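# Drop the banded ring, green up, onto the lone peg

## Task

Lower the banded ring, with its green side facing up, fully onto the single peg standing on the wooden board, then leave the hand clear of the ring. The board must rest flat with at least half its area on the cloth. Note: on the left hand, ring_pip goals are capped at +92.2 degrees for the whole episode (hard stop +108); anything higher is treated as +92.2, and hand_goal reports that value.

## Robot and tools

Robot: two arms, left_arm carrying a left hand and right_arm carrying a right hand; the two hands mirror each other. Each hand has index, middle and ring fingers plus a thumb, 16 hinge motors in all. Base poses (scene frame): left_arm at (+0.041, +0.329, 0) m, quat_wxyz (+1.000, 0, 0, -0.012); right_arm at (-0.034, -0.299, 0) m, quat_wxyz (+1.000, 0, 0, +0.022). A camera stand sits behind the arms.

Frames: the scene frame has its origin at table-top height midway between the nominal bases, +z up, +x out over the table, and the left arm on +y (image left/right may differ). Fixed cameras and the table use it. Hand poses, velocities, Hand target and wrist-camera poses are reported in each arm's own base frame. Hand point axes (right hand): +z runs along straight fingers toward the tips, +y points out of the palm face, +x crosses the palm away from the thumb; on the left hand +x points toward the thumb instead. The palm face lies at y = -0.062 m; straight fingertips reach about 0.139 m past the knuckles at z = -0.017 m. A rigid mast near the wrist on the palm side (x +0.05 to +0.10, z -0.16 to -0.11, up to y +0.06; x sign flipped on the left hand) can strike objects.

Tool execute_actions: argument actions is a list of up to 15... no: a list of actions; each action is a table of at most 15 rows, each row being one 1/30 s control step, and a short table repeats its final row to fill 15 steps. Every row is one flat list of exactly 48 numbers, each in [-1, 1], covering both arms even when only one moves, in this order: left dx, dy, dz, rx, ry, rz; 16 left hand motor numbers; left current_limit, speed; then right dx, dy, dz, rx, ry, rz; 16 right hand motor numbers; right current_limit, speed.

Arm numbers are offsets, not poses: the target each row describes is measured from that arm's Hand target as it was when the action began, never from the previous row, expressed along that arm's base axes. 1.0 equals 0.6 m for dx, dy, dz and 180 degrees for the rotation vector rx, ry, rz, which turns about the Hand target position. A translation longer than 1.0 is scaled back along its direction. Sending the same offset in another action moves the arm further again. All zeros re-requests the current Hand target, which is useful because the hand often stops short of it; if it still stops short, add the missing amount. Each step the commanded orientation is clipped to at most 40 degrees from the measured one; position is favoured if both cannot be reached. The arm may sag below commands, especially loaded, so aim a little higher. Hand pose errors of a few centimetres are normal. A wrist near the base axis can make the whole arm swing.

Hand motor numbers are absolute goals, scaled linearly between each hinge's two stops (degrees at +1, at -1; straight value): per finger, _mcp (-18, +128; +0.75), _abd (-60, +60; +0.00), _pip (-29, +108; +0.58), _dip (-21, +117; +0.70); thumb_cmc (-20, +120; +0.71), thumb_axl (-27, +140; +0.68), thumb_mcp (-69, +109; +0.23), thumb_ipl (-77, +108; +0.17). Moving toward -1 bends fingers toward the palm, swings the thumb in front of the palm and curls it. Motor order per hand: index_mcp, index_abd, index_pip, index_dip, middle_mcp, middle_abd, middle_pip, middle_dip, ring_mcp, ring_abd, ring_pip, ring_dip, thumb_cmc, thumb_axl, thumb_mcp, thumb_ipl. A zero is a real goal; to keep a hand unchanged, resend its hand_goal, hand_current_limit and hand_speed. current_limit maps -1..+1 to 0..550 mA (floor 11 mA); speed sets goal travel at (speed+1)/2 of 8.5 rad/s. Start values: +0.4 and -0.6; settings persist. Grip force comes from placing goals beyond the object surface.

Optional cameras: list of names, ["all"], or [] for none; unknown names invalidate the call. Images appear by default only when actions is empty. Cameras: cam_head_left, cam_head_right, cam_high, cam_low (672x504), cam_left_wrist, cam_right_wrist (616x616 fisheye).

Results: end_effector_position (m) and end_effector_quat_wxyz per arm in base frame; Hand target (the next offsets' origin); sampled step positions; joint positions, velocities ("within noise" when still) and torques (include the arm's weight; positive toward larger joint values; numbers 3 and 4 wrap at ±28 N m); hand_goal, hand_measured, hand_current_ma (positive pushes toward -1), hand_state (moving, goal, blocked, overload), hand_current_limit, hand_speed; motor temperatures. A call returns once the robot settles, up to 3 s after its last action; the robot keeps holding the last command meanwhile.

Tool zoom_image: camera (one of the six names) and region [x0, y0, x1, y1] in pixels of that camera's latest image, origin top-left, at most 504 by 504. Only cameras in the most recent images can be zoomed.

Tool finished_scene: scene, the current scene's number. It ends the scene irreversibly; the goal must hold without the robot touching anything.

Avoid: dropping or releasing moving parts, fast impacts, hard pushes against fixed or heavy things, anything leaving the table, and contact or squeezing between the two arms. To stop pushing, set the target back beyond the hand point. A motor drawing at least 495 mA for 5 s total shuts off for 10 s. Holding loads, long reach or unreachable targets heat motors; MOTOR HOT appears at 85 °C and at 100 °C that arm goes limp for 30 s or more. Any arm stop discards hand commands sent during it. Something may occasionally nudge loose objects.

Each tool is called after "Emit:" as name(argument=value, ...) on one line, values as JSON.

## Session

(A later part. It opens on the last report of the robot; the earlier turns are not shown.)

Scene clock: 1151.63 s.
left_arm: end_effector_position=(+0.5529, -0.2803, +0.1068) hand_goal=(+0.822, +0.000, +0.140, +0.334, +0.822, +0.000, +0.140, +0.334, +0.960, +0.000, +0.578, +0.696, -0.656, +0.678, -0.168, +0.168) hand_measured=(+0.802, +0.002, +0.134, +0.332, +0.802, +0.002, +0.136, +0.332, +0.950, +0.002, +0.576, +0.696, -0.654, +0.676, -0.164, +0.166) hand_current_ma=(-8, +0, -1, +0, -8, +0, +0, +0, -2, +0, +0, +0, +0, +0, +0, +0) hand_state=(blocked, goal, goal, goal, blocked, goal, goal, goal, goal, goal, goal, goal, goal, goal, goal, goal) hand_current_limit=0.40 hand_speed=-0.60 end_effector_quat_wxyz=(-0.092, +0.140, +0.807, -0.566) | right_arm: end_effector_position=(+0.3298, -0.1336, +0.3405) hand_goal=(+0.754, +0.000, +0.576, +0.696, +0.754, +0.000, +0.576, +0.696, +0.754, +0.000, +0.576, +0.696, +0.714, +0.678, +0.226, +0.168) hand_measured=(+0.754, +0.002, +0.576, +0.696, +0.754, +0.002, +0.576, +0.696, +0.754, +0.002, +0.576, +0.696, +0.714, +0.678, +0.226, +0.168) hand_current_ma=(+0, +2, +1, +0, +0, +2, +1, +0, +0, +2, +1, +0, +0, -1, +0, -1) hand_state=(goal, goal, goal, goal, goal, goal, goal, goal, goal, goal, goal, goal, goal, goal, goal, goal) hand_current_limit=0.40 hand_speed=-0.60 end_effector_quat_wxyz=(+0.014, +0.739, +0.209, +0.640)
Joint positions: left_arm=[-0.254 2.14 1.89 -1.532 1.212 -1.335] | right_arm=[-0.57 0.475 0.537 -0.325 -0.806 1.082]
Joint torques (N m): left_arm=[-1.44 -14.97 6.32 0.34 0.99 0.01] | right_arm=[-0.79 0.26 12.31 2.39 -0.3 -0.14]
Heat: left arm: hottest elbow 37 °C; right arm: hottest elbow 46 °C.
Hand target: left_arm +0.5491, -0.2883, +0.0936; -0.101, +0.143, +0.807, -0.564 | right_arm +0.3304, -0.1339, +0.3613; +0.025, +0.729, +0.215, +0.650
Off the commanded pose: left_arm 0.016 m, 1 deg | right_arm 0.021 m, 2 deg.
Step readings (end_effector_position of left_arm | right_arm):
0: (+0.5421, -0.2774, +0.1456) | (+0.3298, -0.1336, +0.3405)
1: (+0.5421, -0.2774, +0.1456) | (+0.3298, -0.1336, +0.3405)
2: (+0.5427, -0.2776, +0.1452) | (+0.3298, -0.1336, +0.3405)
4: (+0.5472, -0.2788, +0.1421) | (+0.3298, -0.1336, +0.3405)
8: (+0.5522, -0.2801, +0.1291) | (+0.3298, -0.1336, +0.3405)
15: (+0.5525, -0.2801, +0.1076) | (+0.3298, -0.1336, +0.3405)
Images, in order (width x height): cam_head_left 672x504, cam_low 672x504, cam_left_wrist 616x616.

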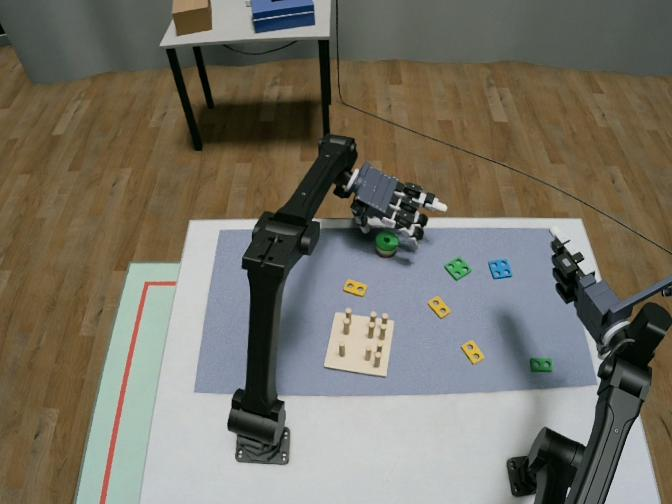

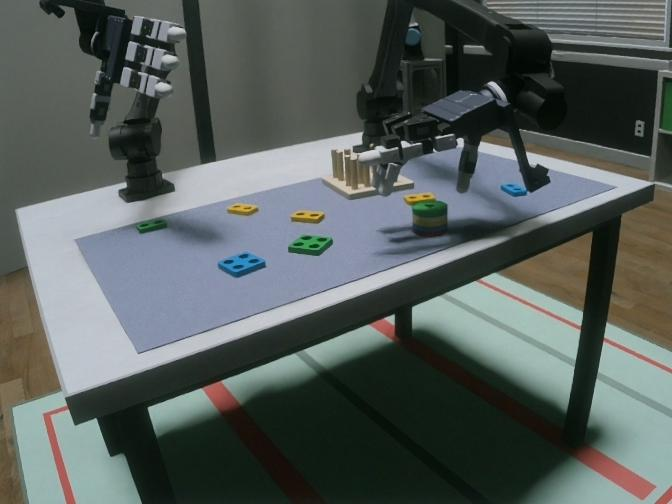

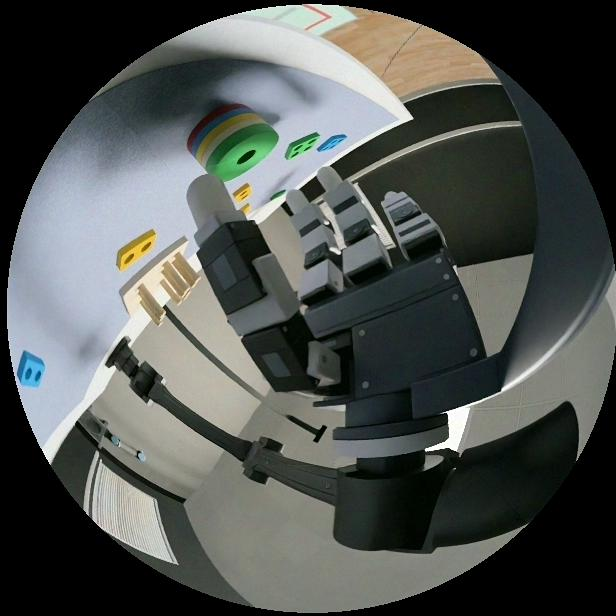

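Emit:
execute_actions(actions=[[[0.0,0,-0.06,0,0,0,0.822,0,0.139,0.333,0.822,0,0.139,0.333,0.959,0,0.577,0.696,-0.657,0.677,-0.169,0.168,0.4,-0.6,0,0,0,0,0,0,0.754,0,0.576,0.696,0.754,0,0.576,0.696,0.754,0,0.576,0.696,0.714,0.678,0.226,0.168,0.4,-0.6]]], cameras=["cam_head_left","cam_low","cam_left_wrist"])

Emit:
zoom_image(camera="cam_head_left", region=[330, 190, 460, 320])

Emit:
zoom_image(camera="cam_low", region=[350, 130, 500, 243])

Scene clock: 1158.17 s.
left_arm: end_effector_position=(+0.5542, -0.2806, +0.0720) hand_goal=(+0.822, +0.000, +0.140, +0.334, +0.822, +0.000, +0.140, +0.334, +0.960, +0.000, +0.578, +0.696, -0.656, +0.678, -0.168, +0.168) hand_measured=(+0.802, +0.002, +0.134, +0.332, +0.802, +0.002, +0.136, +0.332, +0.950, +0.002, +0.576, +0.696, -0.654, +0.676, -0.164, +0.166) hand_current_ma=(-8, +0, -1, +0, -8, +0, +0, +0, -2, +0, +0, +0, +0, +0, +0, +0) hand_state=(blocked, goal, goal, goal, blocked, goal, goal, goal, goal, goal, goal, goal, goal, goal, goal, goal) hand_current_limit=0.40 hand_speed=-0.60 end_effector_quat_wxyz=(-0.090, +0.141, +0.807, -0.566) | right_arm: end_effector_position=(+0.3298, -0.1336, +0.3405) hand_goal=(+0.754, +0.000, +0.576, +0.696, +0.754, +0.000, +0.576, +0.696, +0.754, +0.000, +0.576, +0.696, +0.714, +0.678, +0.226, +0.168) hand_measured=(+0.754, +0.002, +0.576, +0.696, +0.754, +0.002, +0.576, +0.696, +0.754, +0.002, +0.576, +0.696, +0.714, +0.678, +0.226, +0.168) hand_current_ma=(+0, +2, +1, +0, +0, +2, +1, +0, +0, +2, +1, +0, +0, -1, +0, -1) hand_state=(goal, goal, goal, goal, goal, goal, goal, goal, goal, goal, goal, goal, goal, goal, goal, goal) hand_current_limit=0.40 hand_speed=-0.60 end_effector_quat_wxyz=(+0.014, +0.739, +0.209, +0.640)
Joint positions: left_arm=[-0.254 2.17 1.849 -1.457 1.212 -1.334] | right_arm=[-0.57 0.475 0.537 -0.325 -0.806 1.082]
Joint torques (N m): left_arm=[-1.49 -14.97 6.11 0.29 0.98 0] | right_arm=[-0.67 0.26 12.31 2.4 -0.31 -0.14]
Heat: left arm: hottest elbow 37 °C; right arm: hottest elbow 46 °C.
Hand target: left_arm +0.5492, -0.2883, +0.0575; -0.101, +0.143, +0.807, -0.564 | right_arm +0.3304, -0.1339, +0.3613; +0.025, +0.729, +0.215, +0.650
Off the commanded pose: left_arm 0.017 m, 1 deg | right_arm 0.021 m, 2 deg.
Step readings (end_effector_position of left_arm | right_arm):
0: (+0.5529, -0.2803, +0.1068) | (+0.3298, -0.1336, +0.3405)
1: (+0.5531, -0.2803, +0.1068) | (+0.3298, -0.1336, +0.3405)
2: (+0.5537, -0.2805, +0.1056) | (+0.3298, -0.1336, +0.3405)
4: (+0.5549, -0.2808, +0.1016) | (+0.3298, -0.1336, +0.3405)
8: (+0.5538, -0.2805, +0.0874) | (+0.3298, -0.1336, +0.3405)
15: (+0.5538, -0.2805, +0.0721) | (+0.3298, -0.1336, +0.3405)
Images, in order (width x height): cam_head_left 672x504, cam_low 672x504, cam_left_wrist 616x616.

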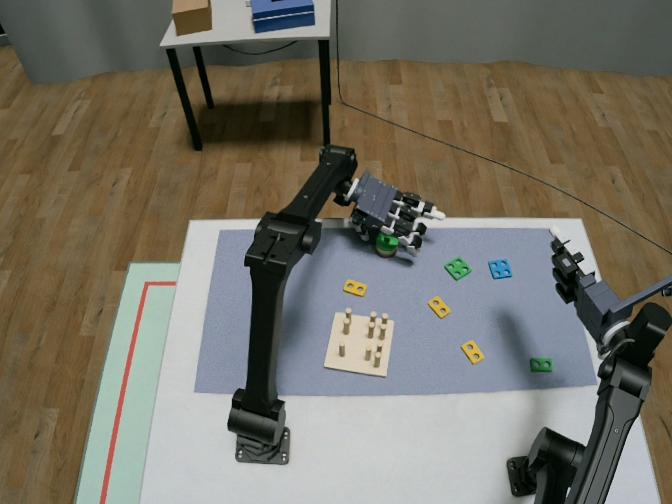

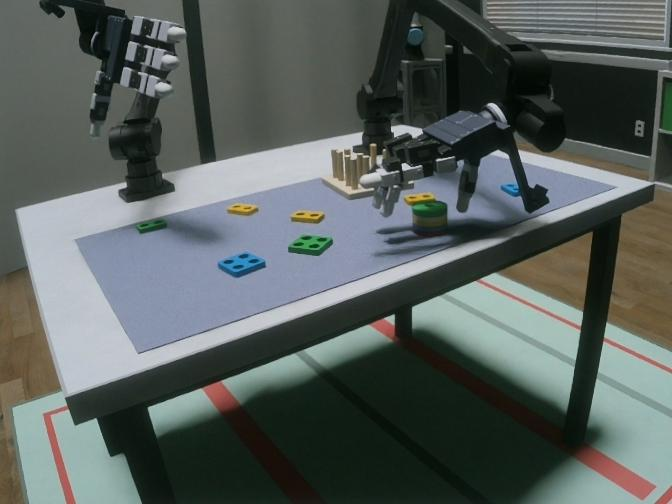

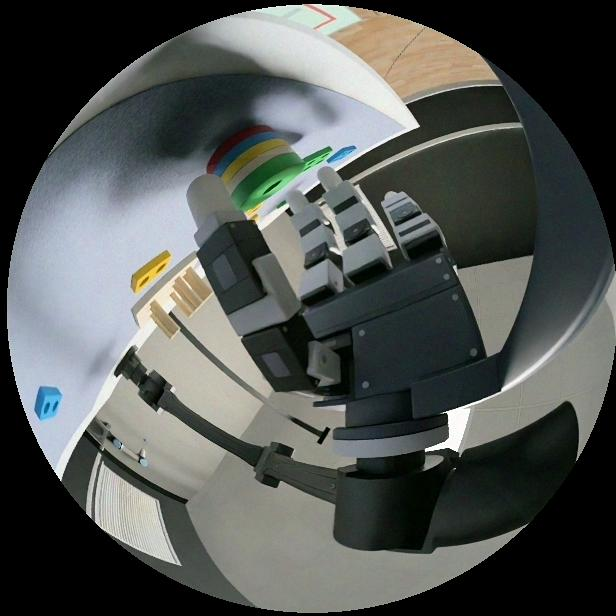

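Scaled by 3.877 from the camera's 672x504 image, which has a finer 960x720 frame.

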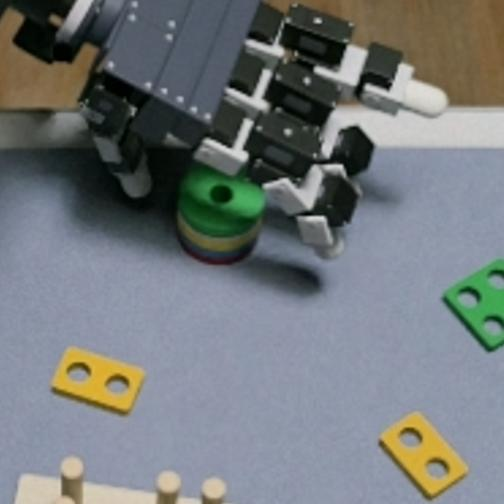

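Scaled by 3.360 from the camera's 672x504 image, which has a finer 960x720 frame.

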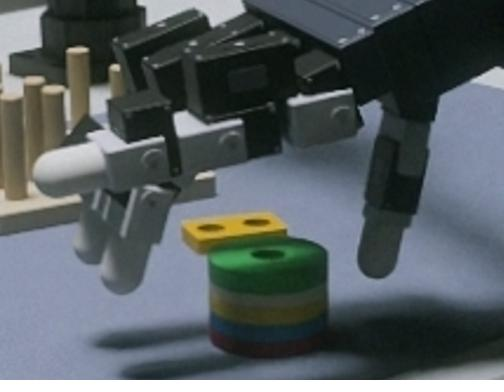

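Emit:
execute_actions(actions=[[[0.0,0,-0.02,0,0,0,0.822,0,0.139,0.333,0.822,0,0.139,0.333,0.959,0,0.577,0.696,-0.657,0.677,-0.169,0.168,0.4,-0.6,0,0,0,0,0,0,0.754,0,0.576,0.696,0.754,0,0.576,0.696,0.754,0,0.576,0.696,0.714,0.678,0.226,0.168,0.4,-0.6]],[[0.0,0,0,0,0,0,0.822,0,-0.1,0.333,0.822,0,-0.1,0.333,0.959,0,0.577,0.696,-0.657,0.677,-0.2,0.168,0.4,-0.8,0,0,0,0,0,0,0.754,0,0.576,0.696,0.754,0,0.576,0.696,0.754,0,0.576,0.696,0.714,0.678,0.226,0.168,0.4,-0.6]]], cameras=["cam_head_left","cam_low","cam_left_wrist"])

Emit:
zoom_image(camera="cam_head_left", region=[330, 190, 460, 320])

Emit:
zoom_image(camera="cam_low", region=[350, 130, 500, 243])

Scene clock: 1170.70 s.
left_arm: end_effector_position=(+0.5562, -0.2811, +0.0658) hand_goal=(+0.822, +0.000, -0.100, +0.334, +0.822, +0.000, -0.100, +0.334, +0.960, +0.000, +0.578, +0.696, -0.656, +0.678, -0.200, +0.168) hand_measured=(+0.802, +0.002, -0.098, +0.332, +0.802, +0.002, -0.098, +0.332, +0.950, +0.002, +0.576, +0.696, -0.654, +0.676, -0.196, +0.166) hand_current_ma=(-8, +0, +0, +0, -8, +0, +0, +0, -2, +0, +0, +0, +0, +0, +1, +0) hand_state=(blocked, goal, goal, goal, blocked, goal, goal, goal, goal, goal, goal, goal, goal, goal, goal, goal) hand_current_limit=0.40 hand_speed=-0.80 end_effector_quat_wxyz=(-0.085, +0.145, +0.807, -0.566) | right_arm: end_effector_position=(+0.3298, -0.1336, +0.3405) hand_goal=(+0.754, +0.000, +0.576, +0.696, +0.754, +0.000, +0.576, +0.696, +0.754, +0.000, +0.576, +0.696, +0.714, +0.678, +0.226, +0.168) hand_measured=(+0.754, +0.002, +0.576, +0.696, +0.754, +0.002, +0.576, +0.696, +0.754, +0.002, +0.576, +0.696, +0.714, +0.678, +0.226, +0.168) hand_current_ma=(+0, +2, +1, +0, +0, +2, +1, +0, +0, +2, +1, +0, +0, -1, +0, -1) hand_state=(goal, goal, goal, goal, goal, goal, goal, goal, goal, goal, goal, goal, goal, goal, goal, goal) hand_current_limit=0.40 hand_speed=-0.60 end_effector_quat_wxyz=(+0.014, +0.739, +0.209, +0.640)
Joint positions: left_arm=[-0.254 2.174 1.84 -1.433 1.212 -1.334] | right_arm=[-0.57 0.475 0.537 -0.325 -0.806 1.082]
Joint torques (N m): left_arm=[-1.38 -14.33 5.85 0.35 0.98 0] | right_arm=[-0.79 0.32 12.33 2.41 -0.31 -0.14]
Heat: left arm: hottest elbow 37 °C; right arm: hottest elbow 46 °C.
Hand target: left_arm +0.5492, -0.2883, +0.0455; -0.101, +0.143, +0.807, -0.564 | right_arm +0.3304, -0.1339, +0.3613; +0.025, +0.729, +0.215, +0.650
Off the commanded pose: left_arm 0.023 m, 2 deg | right_arm 0.021 m, 2 deg.
Step readings (end_effector_position of left_arm | right_arm):
0: (+0.5542, -0.2806, +0.0720) | (+0.3298, -0.1336, +0.3405)
1: (+0.5542, -0.2806, +0.0720) | (+0.3298, -0.1336, +0.3405)
2: (+0.5547, -0.2807, +0.0719) | (+0.3298, -0.1336, +0.3405)
4: (+0.5559, -0.2810, +0.0712) | (+0.3298, -0.1336, +0.3405)
8: (+0.5560, -0.2811, +0.0689) | (+0.3298, -0.1336, +0.3405)
15: (+0.5561, -0.2811, +0.0658) | (+0.3298, -0.1336, +0.3405)
16: (+0.5561, -0.2811, +0.0658) | (+0.3298, -0.1336, +0.3405)
17: (+0.5561, -0.2811, +0.0658) | (+0.3298, -0.1336, +0.3405)
19: (+0.5562, -0.2811, +0.0658) | (+0.3298, -0.1336, +0.3405)
23: (+0.5562, -0.2811, +0.0658) | (+0.3298, -0.1336, +0.3405)
30: (+0.5562, -0.2811, +0.0658) | (+0.3298, -0.1336, +0.3405)
Images, in order (width x height): cam_head_left 672x504, cam_low 672x504, cam_left_wrist 616x616.

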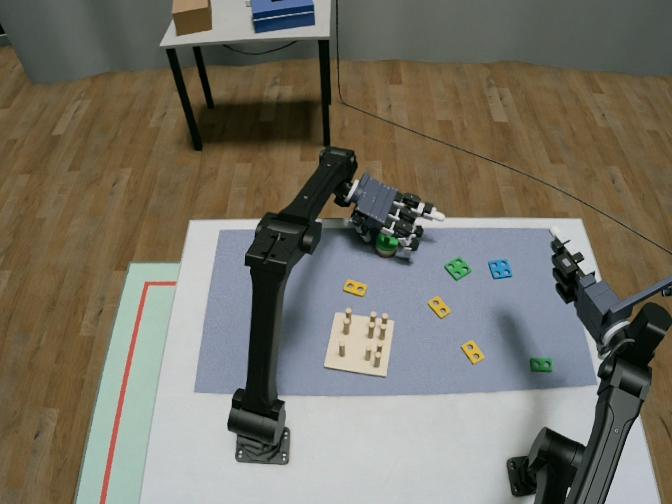

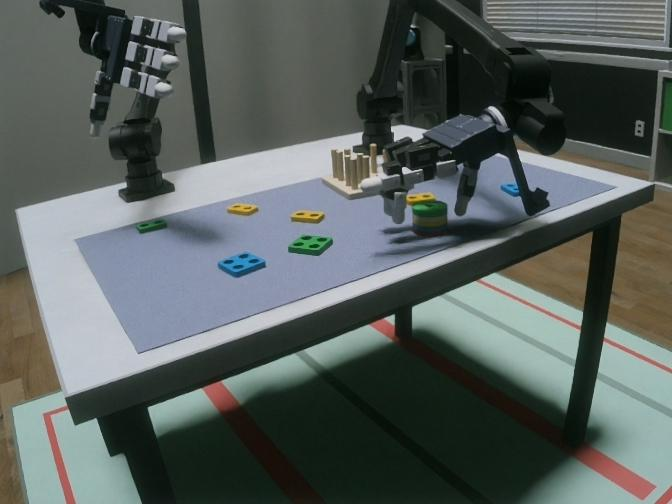

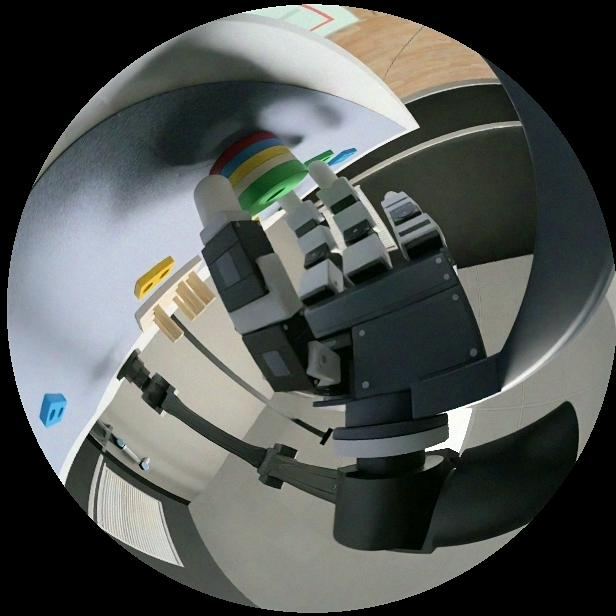

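Scaled by 3.877 from the camera's 672x504 image, which has a finer 960x720 frame.

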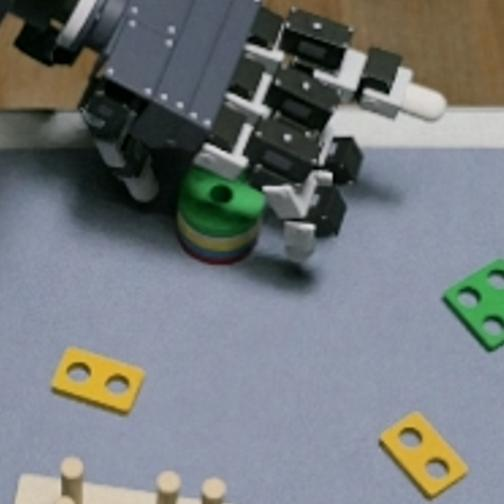

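Scaled by 3.360 from the camera's 672x504 image, which has a finer 960x720 frame.

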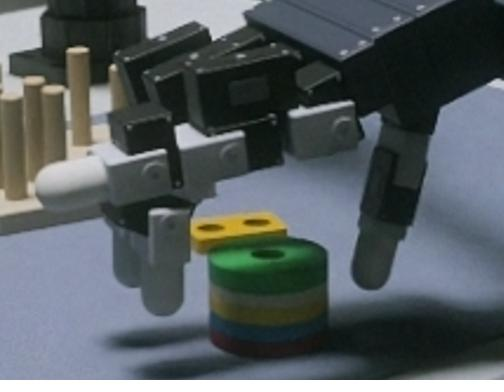

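Emit:
execute_actions(actions=[[[0.0,0,-0.012,-0.04,0.019,0,0.822,0,-0.1,0.333,0.822,0,-0.1,0.333,0.959,0,0.577,0.696,-0.657,0.677,-0.2,0.168,0.4,-0.6,0,0,0,0,0,0,0.754,0,0.576,0.696,0.754,0,0.576,0.696,0.754,0,0.576,0.696,0.714,0.678,0.226,0.168,0.4,-0.6]]], cameras=["cam_head_left","cam_low","cam_left_wrist"])

Emit:
zoom_image(camera="cam_head_left", region=[330, 190, 460, 320])

Emit:
zoom_image(camera="cam_low", region=[350, 130, 500, 243])

Scene clock: 1197.23 s.
left_arm: end_effector_position=(+0.5380, -0.2908, +0.0507) hand_goal=(+0.822, +0.000, -0.100, +0.334, +0.822, +0.000, -0.100, +0.334, +0.960, +0.000, +0.578, +0.696, -0.656, +0.678, -0.200, +0.168) hand_measured=(+0.804, +0.002, -0.100, +0.332, +0.804, +0.002, -0.100, +0.332, +0.950, +0.002, +0.576, +0.696, -0.672, +0.670, -0.204, +0.166) hand_current_ma=(-7, +0, +0, +0, -7, +0, +0, +0, -2, +0, +0, +0, -4, -1, -1, +0) hand_state=(goal, goal, goal, goal, goal, goal, goal, goal, goal, goal, goal, goal, goal, goal, goal, goal) hand_current_limit=0.40 hand_speed=-0.60 end_effector_quat_wxyz=(-0.114, +0.131, +0.768, -0.617) | right_arm: end_effector_position=(+0.3298, -0.1336, +0.3405) hand_goal=(+0.754, +0.000, +0.576, +0.696, +0.754, +0.000, +0.576, +0.696, +0.754, +0.000, +0.576, +0.696, +0.714, +0.678, +0.226, +0.168) hand_measured=(+0.754, +0.002, +0.576, +0.696, +0.754, +0.002, +0.576, +0.696, +0.754, +0.002, +0.576, +0.696, +0.714, +0.678, +0.226, +0.168) hand_current_ma=(+0, +2, +1, +0, +0, +2, +1, +0, +0, +2, +1, +0, +0, -1, +0, -1) hand_state=(goal, goal, goal, goal, goal, goal, goal, goal, goal, goal, goal, goal, goal, goal, goal, goal) hand_current_limit=0.40 hand_speed=-0.60 end_effector_quat_wxyz=(+0.014, +0.739, +0.209, +0.640)
Joint positions: left_arm=[-0.25 2.245 1.851 -1.617 1.333 -1.134] | right_arm=[-0.57 0.475 0.537 -0.325 -0.806 1.082]
Joint torques (N m): left_arm=[0.38 -13.8 8.84 -0.64 0.92 0.09] | right_arm=[-0.79 0.26 12.33 2.41 -0.31 -0.14]
Heat: left arm: hottest elbow 37 °C; right arm: hottest elbow 46 °C.
Hand target: left_arm +0.5490, -0.2883, +0.0382; -0.116, +0.132, +0.766, -0.618 | right_arm +0.3304, -0.1339, +0.3613; +0.025, +0.729, +0.215, +0.650
Off the commanded pose: left_arm 0.017 m, 0 deg | right_arm 0.021 m, 2 deg.
Step readings (end_effector_position of left_arm | right_arm):
0: (+0.5562, -0.2811, +0.0658) | (+0.3298, -0.1336, +0.3405)
1: (+0.5562, -0.2816, +0.0660) | (+0.3298, -0.1336, +0.3405)
2: (+0.5559, -0.2843, +0.0673) | (+0.3298, -0.1336, +0.3405)
4: (+0.5539, -0.2908, +0.0701) | (+0.3298, -0.1336, +0.3405)
8: (+0.5471, -0.2941, +0.0628) | (+0.3298, -0.1336, +0.3405)
15: (+0.5381, -0.2906, +0.0509) | (+0.3298, -0.1336, +0.3405)
Images, in order (width x height): cam_head_left 672x504, cam_low 672x504, cam_left_wrist 616x616.

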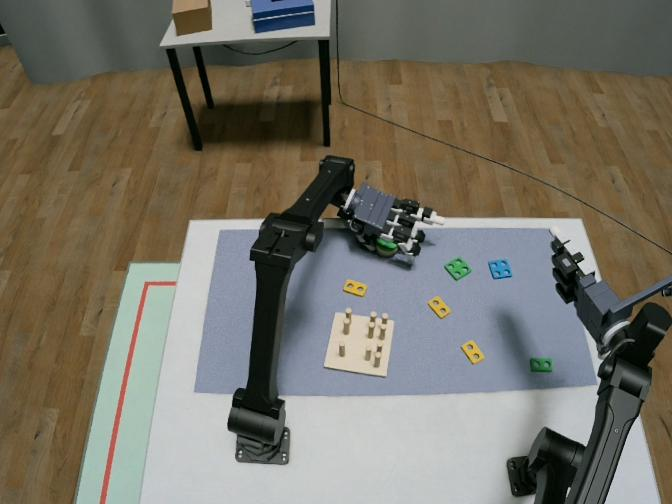

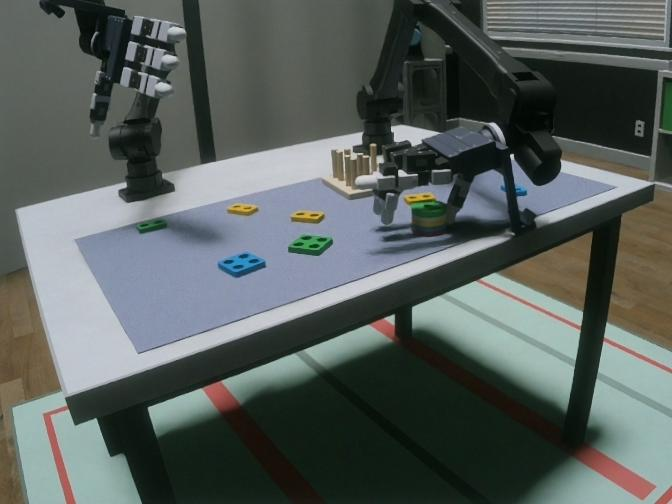

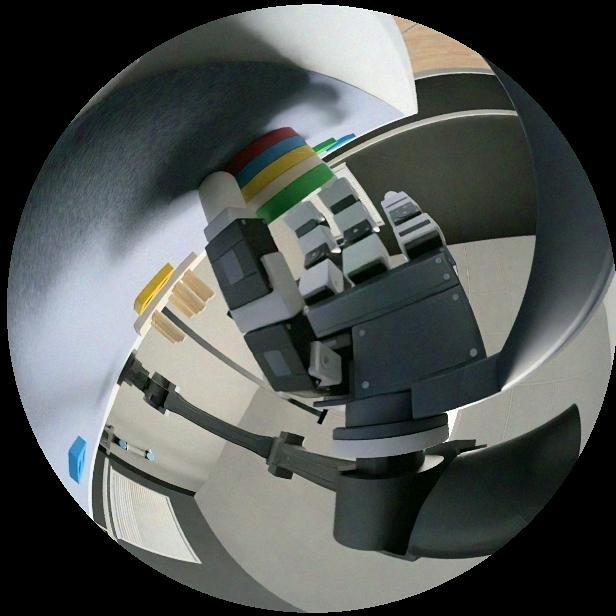

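Scaled by 3.877 from the camera's 672x504 image, which has a finer 960x720 frame.

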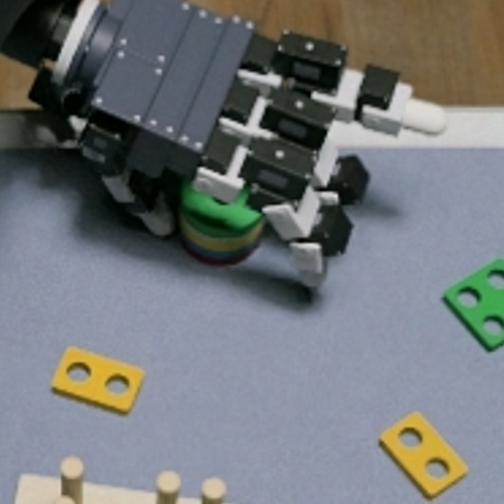

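Scaled by 3.360 from the camera's 672x504 image, which has a finer 960x720 frame.

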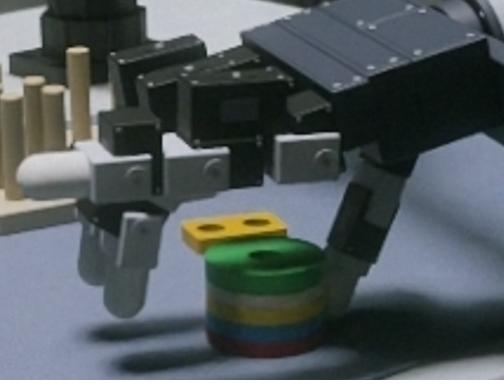

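Emit:
execute_actions(actions=[[[0.022,0.014,0.006,0,0,0,0.822,0,-0.1,0.333,0.822,0,-0.1,0.333,0.959,0,0.577,0.696,-0.657,0.677,-0.169,0.168,0.4,-0.6,0,0,0,0,0,0,0.754,0,0.576,0.696,0.754,0,0.576,0.696,0.754,0,0.576,0.696,0.714,0.678,0.226,0.168,0.4,-0.6]]], cameras=["cam_head_left","cam_low","cam_left_wrist"])

Emit:
zoom_image(camera="cam_head_left", region=[330, 190, 460, 320])

Emit:
zoom_image(camera="cam_low", region=[350, 130, 500, 243])

Scene clock: 1205.77 s.
left_arm: end_effector_position=(+0.5444, -0.2895, +0.0525) hand_goal=(+0.822, +0.000, -0.100, +0.334, +0.822, +0.000, -0.100, +0.334, +0.960, +0.000, +0.578, +0.696, -0.656, +0.678, -0.168, +0.168) hand_measured=(+0.804, +0.002, -0.100, +0.332, +0.804, +0.002, -0.100, +0.332, +0.950, +0.002, +0.576, +0.696, -0.648, +0.680, -0.188, +0.158) hand_current_ma=(-7, +0, +0, +0, -7, +0, +0, +0, -2, +0, +0, +0, +1, +0, -11, -4) hand_state=(goal, goal, goal, goal, goal, goal, goal, goal, goal, goal, goal, goal, goal, goal, goal, goal) hand_current_limit=0.40 hand_speed=-0.60 end_effector_quat_wxyz=(-0.124, +0.127, +0.767, -0.617) | right_arm: end_effector_position=(+0.3298, -0.1336, +0.3405) hand_goal=(+0.754, +0.000, +0.576, +0.696, +0.754, +0.000, +0.576, +0.696, +0.754, +0.000, +0.576, +0.696, +0.714, +0.678, +0.226, +0.168) hand_measured=(+0.754, +0.002, +0.576, +0.696, +0.754, +0.002, +0.576, +0.696, +0.754, +0.002, +0.576, +0.696, +0.714, +0.678, +0.226, +0.168) hand_current_ma=(+0, +2, +1, +0, +0, +2, +1, +0, +0, +2, +1, +0, +0, -1, +0, -1) hand_state=(goal, goal, goal, goal, goal, goal, goal, goal, goal, goal, goal, goal, goal, goal, goal, goal) hand_current_limit=0.40 hand_speed=-0.60 end_effector_quat_wxyz=(+0.014, +0.739, +0.209, +0.640)
Joint positions: left_arm=[-0.245 2.282 1.915 -1.703 1.331 -1.093] | right_arm=[-0.57 0.475 0.537 -0.325 -0.806 1.082]
Joint torques (N m): left_arm=[1.49 -14.33 9.28 -0.66 0.61 0.16] | right_arm=[-0.79 0.26 12.33 2.41 -0.31 -0.14]
Heat: left arm: hottest elbow 38 °C; right arm: hottest elbow 46 °C.
Hand target: left_arm +0.5623, -0.2800, +0.0420; -0.116, +0.132, +0.766, -0.618 | right_arm +0.3304, -0.1339, +0.3613; +0.025, +0.729, +0.215, +0.650
Off the commanded pose: left_arm 0.023 m, 1 deg | right_arm 0.021 m, 2 deg.
joint sent to its limit (left arm) — joint 4 (wrist pitch), lower limit. The joint targets still meet the commanded pose.
Step readings (end_effector_position of left_arm | right_arm):
0: (+0.5380, -0.2908, +0.0506) | (+0.3298, -0.1336, +0.3405)
1: (+0.5381, -0.2908, +0.0508) | (+0.3298, -0.1336, +0.3405)
2: (+0.5385, -0.2907, +0.0514) | (+0.3298, -0.1336, +0.3405)
4: (+0.5409, -0.2899, +0.0523) | (+0.3298, -0.1336, +0.3405)
8: (+0.5438, -0.2894, +0.0522) | (+0.3298, -0.1336, +0.3405)
15: (+0.5442, -0.2894, +0.0523) | (+0.3298, -0.1336, +0.3405)
Images, in order (width x height): cam_head_left 672x504, cam_low 672x504, cam_left_wrist 616x616.

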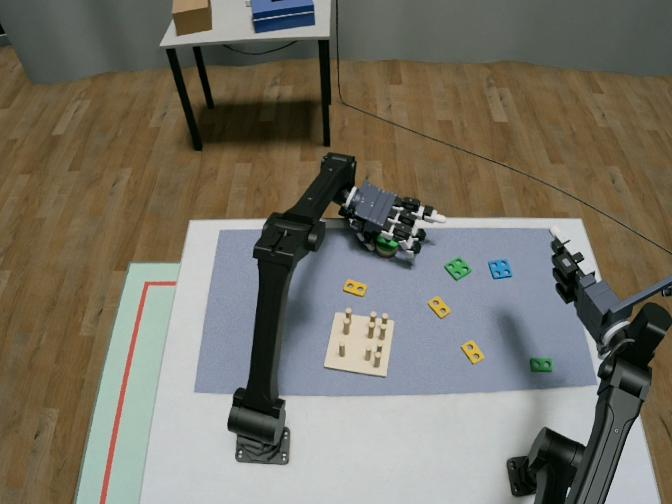

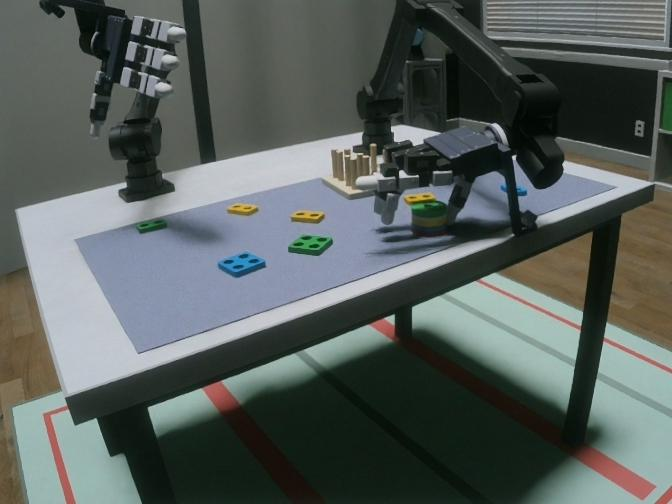

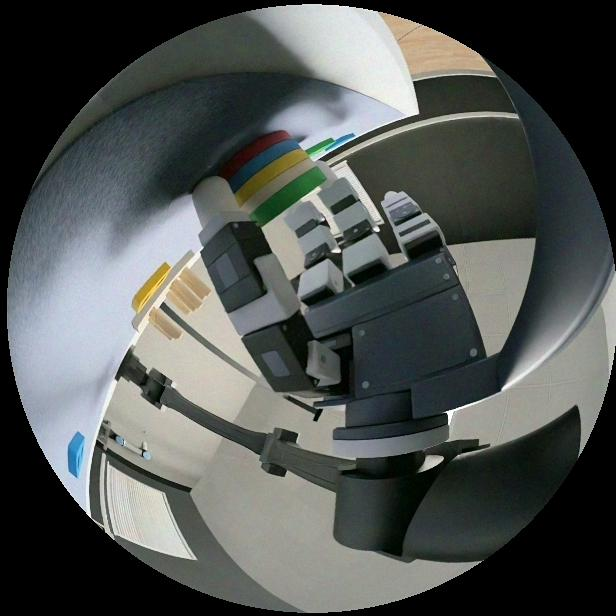

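Scaled by 3.877 from the camera's 672x504 image, which has a finer 960x720 frame.

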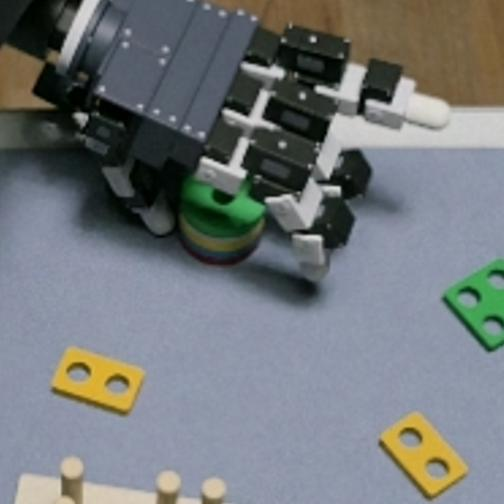

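Scaled by 3.360 from the camera's 672x504 image, which has a finer 960x720 frame.

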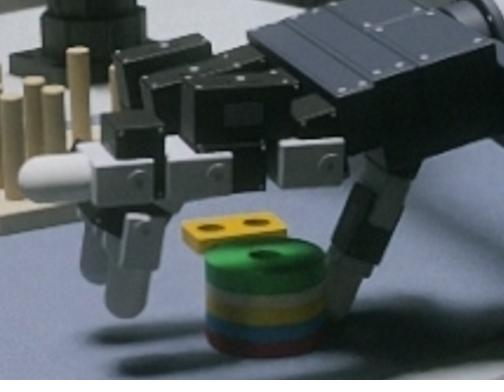

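Emit:
execute_actions(actions=[[[-0.01,-0.02,0.08,0.02,-0.0095,0,0.75,0,0.139,0.333,0.75,0,0.139,0.333,0.959,0,0.577,0.696,-0.657,0.677,-0.05,0.168,0.4,-0.6,0,0,0,0,0,0,0.754,0,0.576,0.696,0.754,0,0.576,0.696,0.754,0,0.576,0.696,0.714,0.678,0.226,0.168,0.4,-0.6]],[[-0.02,-0.005,0.0,0.02,-0.0095,0,0.616,0,0.139,0.261,0.616,0,0.139,0.261,0.959,0,0.577,0.696,-0.657,0.677,0,0.168,0.4,-0.6,0,0,0,0,0,0,0.754,0,0.576,0.696,0.754,0,0.576,0.696,0.754,0,0.576,0.696,0.714,0.678,0.226,0.168,0.4,-0.6]]], cameras=["cam_head_left","cam_low","cam_left_wrist"])

Emit:
zoom_image(camera="cam_head_left", region=[330, 190, 460, 320])

Emit:
zoom_image(camera="cam_low", region=[350, 130, 500, 243])

Scene clock: 1221.67 s.
left_arm: end_effector_position=(+0.5500, -0.2891, +0.0894) hand_goal=(+0.616, +0.000, +0.140, +0.262, +0.616, +0.000, +0.140, +0.262, +0.960, +0.000, +0.578, +0.696, -0.656, +0.678, +0.000, +0.168) hand_measured=(+0.608, +0.002, +0.134, +0.264, +0.610, +0.002, +0.136, +0.264, +0.950, +0.002, +0.576, +0.696, -0.656, +0.678, -0.002, +0.166) hand_current_ma=(-1, +0, -1, +0, -1, +0, +0, +0, -2, +0, +0, +0, +0, +0, +0, +0) hand_state=(goal, goal, goal, goal, goal, goal, goal, goal, goal, goal, goal, goal, goal, goal, goal, goal) hand_current_limit=0.40 hand_speed=-0.60 end_effector_quat_wxyz=(-0.097, +0.141, +0.805, -0.567) | right_arm: end_effector_position=(+0.3298, -0.1336, +0.3405) hand_goal=(+0.754, +0.000, +0.576, +0.696, +0.754, +0.000, +0.576, +0.696, +0.754, +0.000, +0.576, +0.696, +0.714, +0.678, +0.226, +0.168) hand_measured=(+0.754, +0.002, +0.576, +0.696, +0.754, +0.002, +0.576, +0.696, +0.754, +0.002, +0.576, +0.696, +0.714, +0.678, +0.226, +0.168) hand_current_ma=(+0, +2, +1, +0, +0, +2, +1, +0, +0, +2, +1, +0, +0, -1, +0, -1) hand_state=(goal, goal, goal, goal, goal, goal, goal, goal, goal, goal, goal, goal, goal, goal, goal, goal) hand_current_limit=0.40 hand_speed=-0.60 end_effector_quat_wxyz=(+0.014, +0.739, +0.209, +0.640)
Joint positions: left_arm=[-0.268 2.158 1.872 -1.491 1.219 -1.349] | right_arm=[-0.57 0.475 0.537 -0.325 -0.806 1.082]
Joint torques (N m): left_arm=[-1.38 -16.79 5.93 0.32 0.83 -0.11] | right_arm=[-0.73 0.21 12.31 2.41 -0.31 -0.14]
Heat: left arm: hottest elbow 38 °C; right arm: hottest elbow 46 °C.
Hand target: left_arm +0.5442, -0.2950, +0.0898; -0.101, +0.143, +0.807, -0.565 | right_arm +0.3304, -0.1339, +0.3613; +0.025, +0.729, +0.215, +0.650
Off the commanded pose: left_arm 0.008 m, 1 deg | right_arm 0.021 m, 2 deg.
Step readings (end_effector_position of left_arm | right_arm):
0: (+0.5444, -0.2895, +0.0525) | (+0.3298, -0.1336, +0.3405)
1: (+0.5443, -0.2893, +0.0523) | (+0.3298, -0.1336, +0.3405)
2: (+0.5442, -0.2886, +0.0521) | (+0.3298, -0.1336, +0.3405)
4: (+0.5437, -0.2870, +0.0534) | (+0.3298, -0.1336, +0.3405)
8: (+0.5449, -0.2841, +0.0617) | (+0.3298, -0.1336, +0.3405)
15: (+0.5480, -0.2840, +0.0774) | (+0.3298, -0.1336, +0.3405)
16: (+0.5483, -0.2837, +0.0778) | (+0.3298, -0.1336, +0.3405)
17: (+0.5493, -0.2830, +0.0776) | (+0.3298, -0.1336, +0.3405)
19: (+0.5520, -0.2835, +0.0763) | (+0.3298, -0.1336, +0.3405)
23: (+0.5545, -0.2840, +0.0802) | (+0.3298, -0.1336, +0.3405)
30: (+0.5526, -0.2887, +0.0912) | (+0.3298, -0.1336, +0.3405)
Images, in order (width x height): cam_head_left 672x504, cam_low 672x504, cam_left_wrist 616x616.

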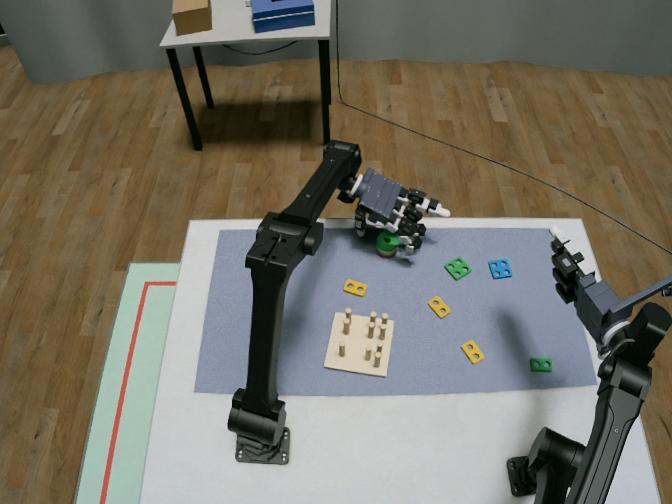

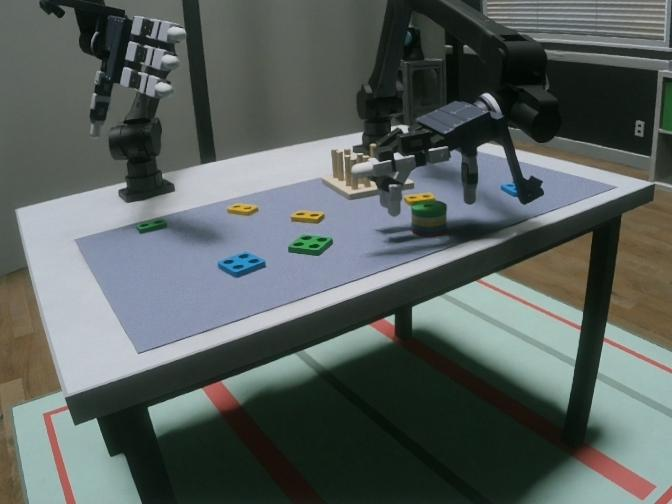

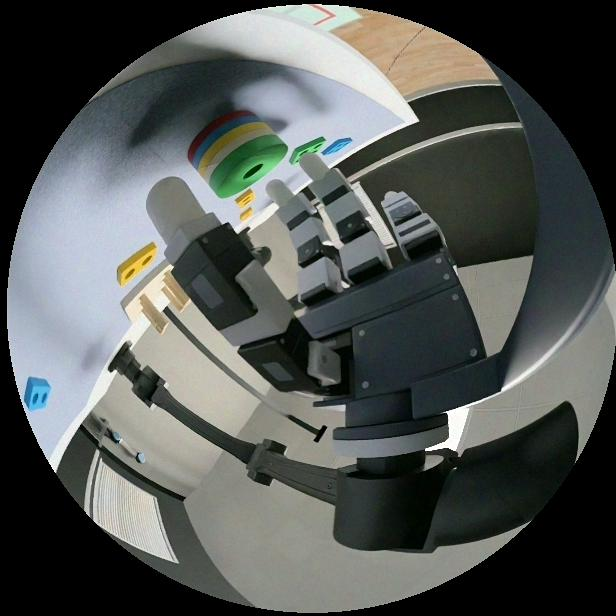

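Scaled by 3.877 from the camera's 672x504 image, which has a finer 960x720 frame.

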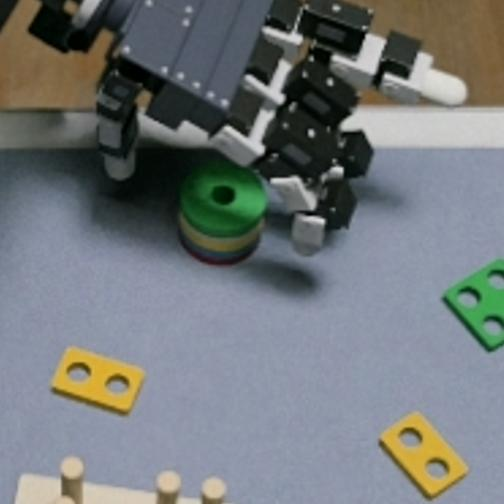

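Scaled by 3.360 from the camera's 672x504 image, which has a finer 960x720 frame.

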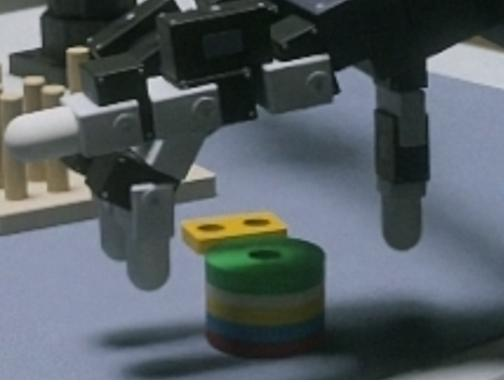

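Emit:
execute_actions(actions=[[[0.01,0.0,-0.035,-0.02,0.0095,0,0.616,0,0.139,0.261,0.616,0,0.139,0.261,0.959,0,0.577,0.696,-0.657,0.677,0,0.168,0.4,-0.6,0,0,0,0,0,0,0.754,0,0.576,0.696,0.754,0,0.576,0.696,0.754,0,0.576,0.696,0.714,0.678,0.226,0.168,0.4,-0.6]]], cameras=["cam_head_left","cam_low","cam_left_wrist"])

Emit:
zoom_image(camera="cam_head_left", region=[330, 190, 460, 320])

Emit:
zoom_image(camera="cam_low", region=[350, 130, 500, 243])

Scene clock: 1229.47 s.
left_arm: end_effector_position=(+0.5458, -0.2959, +0.0765) hand_goal=(+0.616, +0.000, +0.140, +0.262, +0.616, +0.000, +0.140, +0.262, +0.960, +0.000, +0.578, +0.696, -0.656, +0.678, +0.000, +0.168) hand_measured=(+0.608, +0.002, +0.134, +0.264, +0.608, +0.002, +0.136, +0.264, +0.950, +0.002, +0.576, +0.696, -0.656, +0.678, -0.002, +0.166) hand_current_ma=(-1, +0, -1, +0, -1, +0, +0, +0, -2, +0, +0, +0, +0, +0, +0, +0) hand_state=(goal, goal, goal, goal, goal, goal, goal, goal, goal, goal, goal, goal, goal, goal, goal, goal) hand_current_limit=0.40 hand_speed=-0.60 end_effector_quat_wxyz=(-0.106, +0.140, +0.788, -0.590) | right_arm: end_effector_position=(+0.3298, -0.1336, +0.3405) hand_goal=(+0.754, +0.000, +0.576, +0.696, +0.754, +0.000, +0.576, +0.696, +0.754, +0.000, +0.576, +0.696, +0.714, +0.678, +0.226, +0.168) hand_measured=(+0.754, +0.002, +0.576, +0.696, +0.754, +0.002, +0.576, +0.696, +0.754, +0.002, +0.576, +0.696, +0.714, +0.678, +0.226, +0.168) hand_current_ma=(+0, +2, +1, +0, +0, +2, +1, +0, +0, +2, +1, +0, +0, -1, +0, -1) hand_state=(goal, goal, goal, goal, goal, goal, goal, goal, goal, goal, goal, goal, goal, goal, goal, goal) hand_current_limit=0.40 hand_speed=-0.60 end_effector_quat_wxyz=(+0.014, +0.739, +0.209, +0.640)
Joint positions: left_arm=[-0.268 2.193 1.872 -1.532 1.274 -1.278] | right_arm=[-0.57 0.475 0.537 -0.325 -0.806 1.082]
Joint torques (N m): left_arm=[0.09 -14.86 7.75 -0.5 1.11 0.09] | right_arm=[-0.73 0.32 12.33 2.41 -0.31 -0.14]
Heat: left arm: hottest elbow 38 °C; right arm: hottest elbow 46 °C.
Hand target: left_arm +0.5503, -0.2950, +0.0689; -0.108, +0.138, +0.787, -0.592 | right_arm +0.3304, -0.1339, +0.3613; +0.025, +0.729, +0.215, +0.650
Off the commanded pose: left_arm 0.009 m, 0 deg | right_arm 0.021 m, 2 deg.
Step readings (end_effector_position of left_arm | right_arm):
0: (+0.5499, -0.2891, +0.0894) | (+0.3298, -0.1336, +0.3405)
1: (+0.5499, -0.2892, +0.0894) | (+0.3298, -0.1336, +0.3405)
2: (+0.5499, -0.2902, +0.0903) | (+0.3298, -0.1336, +0.3405)
4: (+0.5502, -0.2936, +0.0928) | (+0.3298, -0.1336, +0.3405)
8: (+0.5492, -0.2962, +0.0928) | (+0.3298, -0.1336, +0.3405)
15: (+0.5463, -0.2958, +0.0796) | (+0.3298, -0.1336, +0.3405)
Images, in order (width x height): cam_head_left 672x504, cam_low 672x504, cam_left_wrist 616x616.

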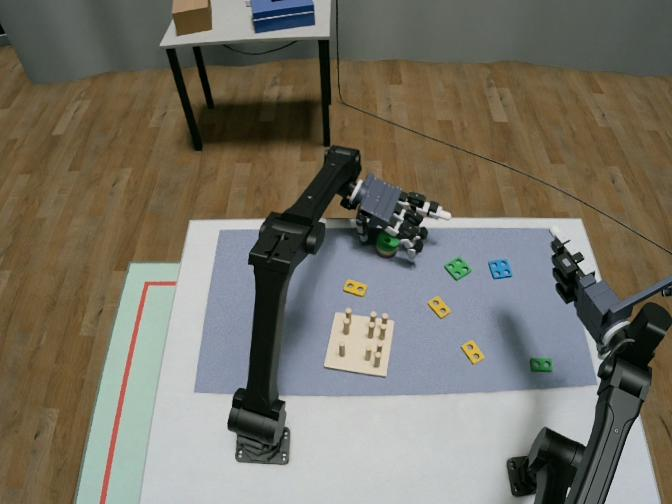

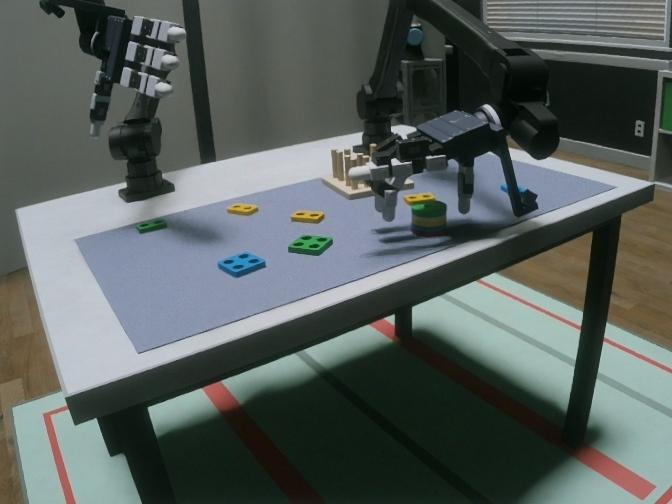

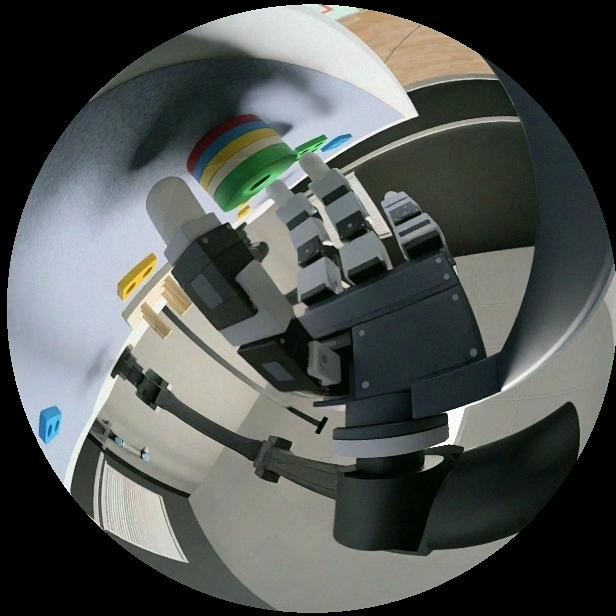

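Scaled by 3.877 from the camera's 672x504 image, which has a finer 960x720 frame.

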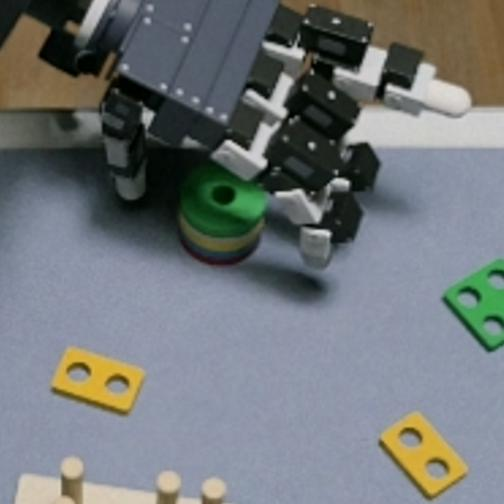

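Scaled by 3.360 from the camera's 672x504 image, which has a finer 960x720 frame.

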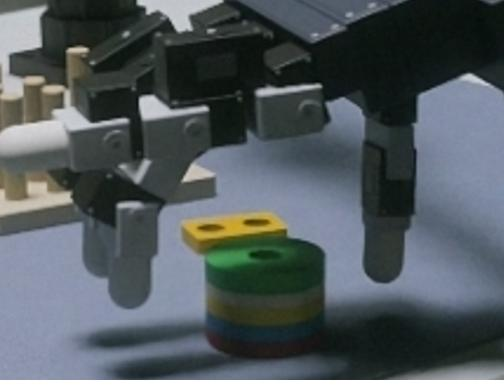

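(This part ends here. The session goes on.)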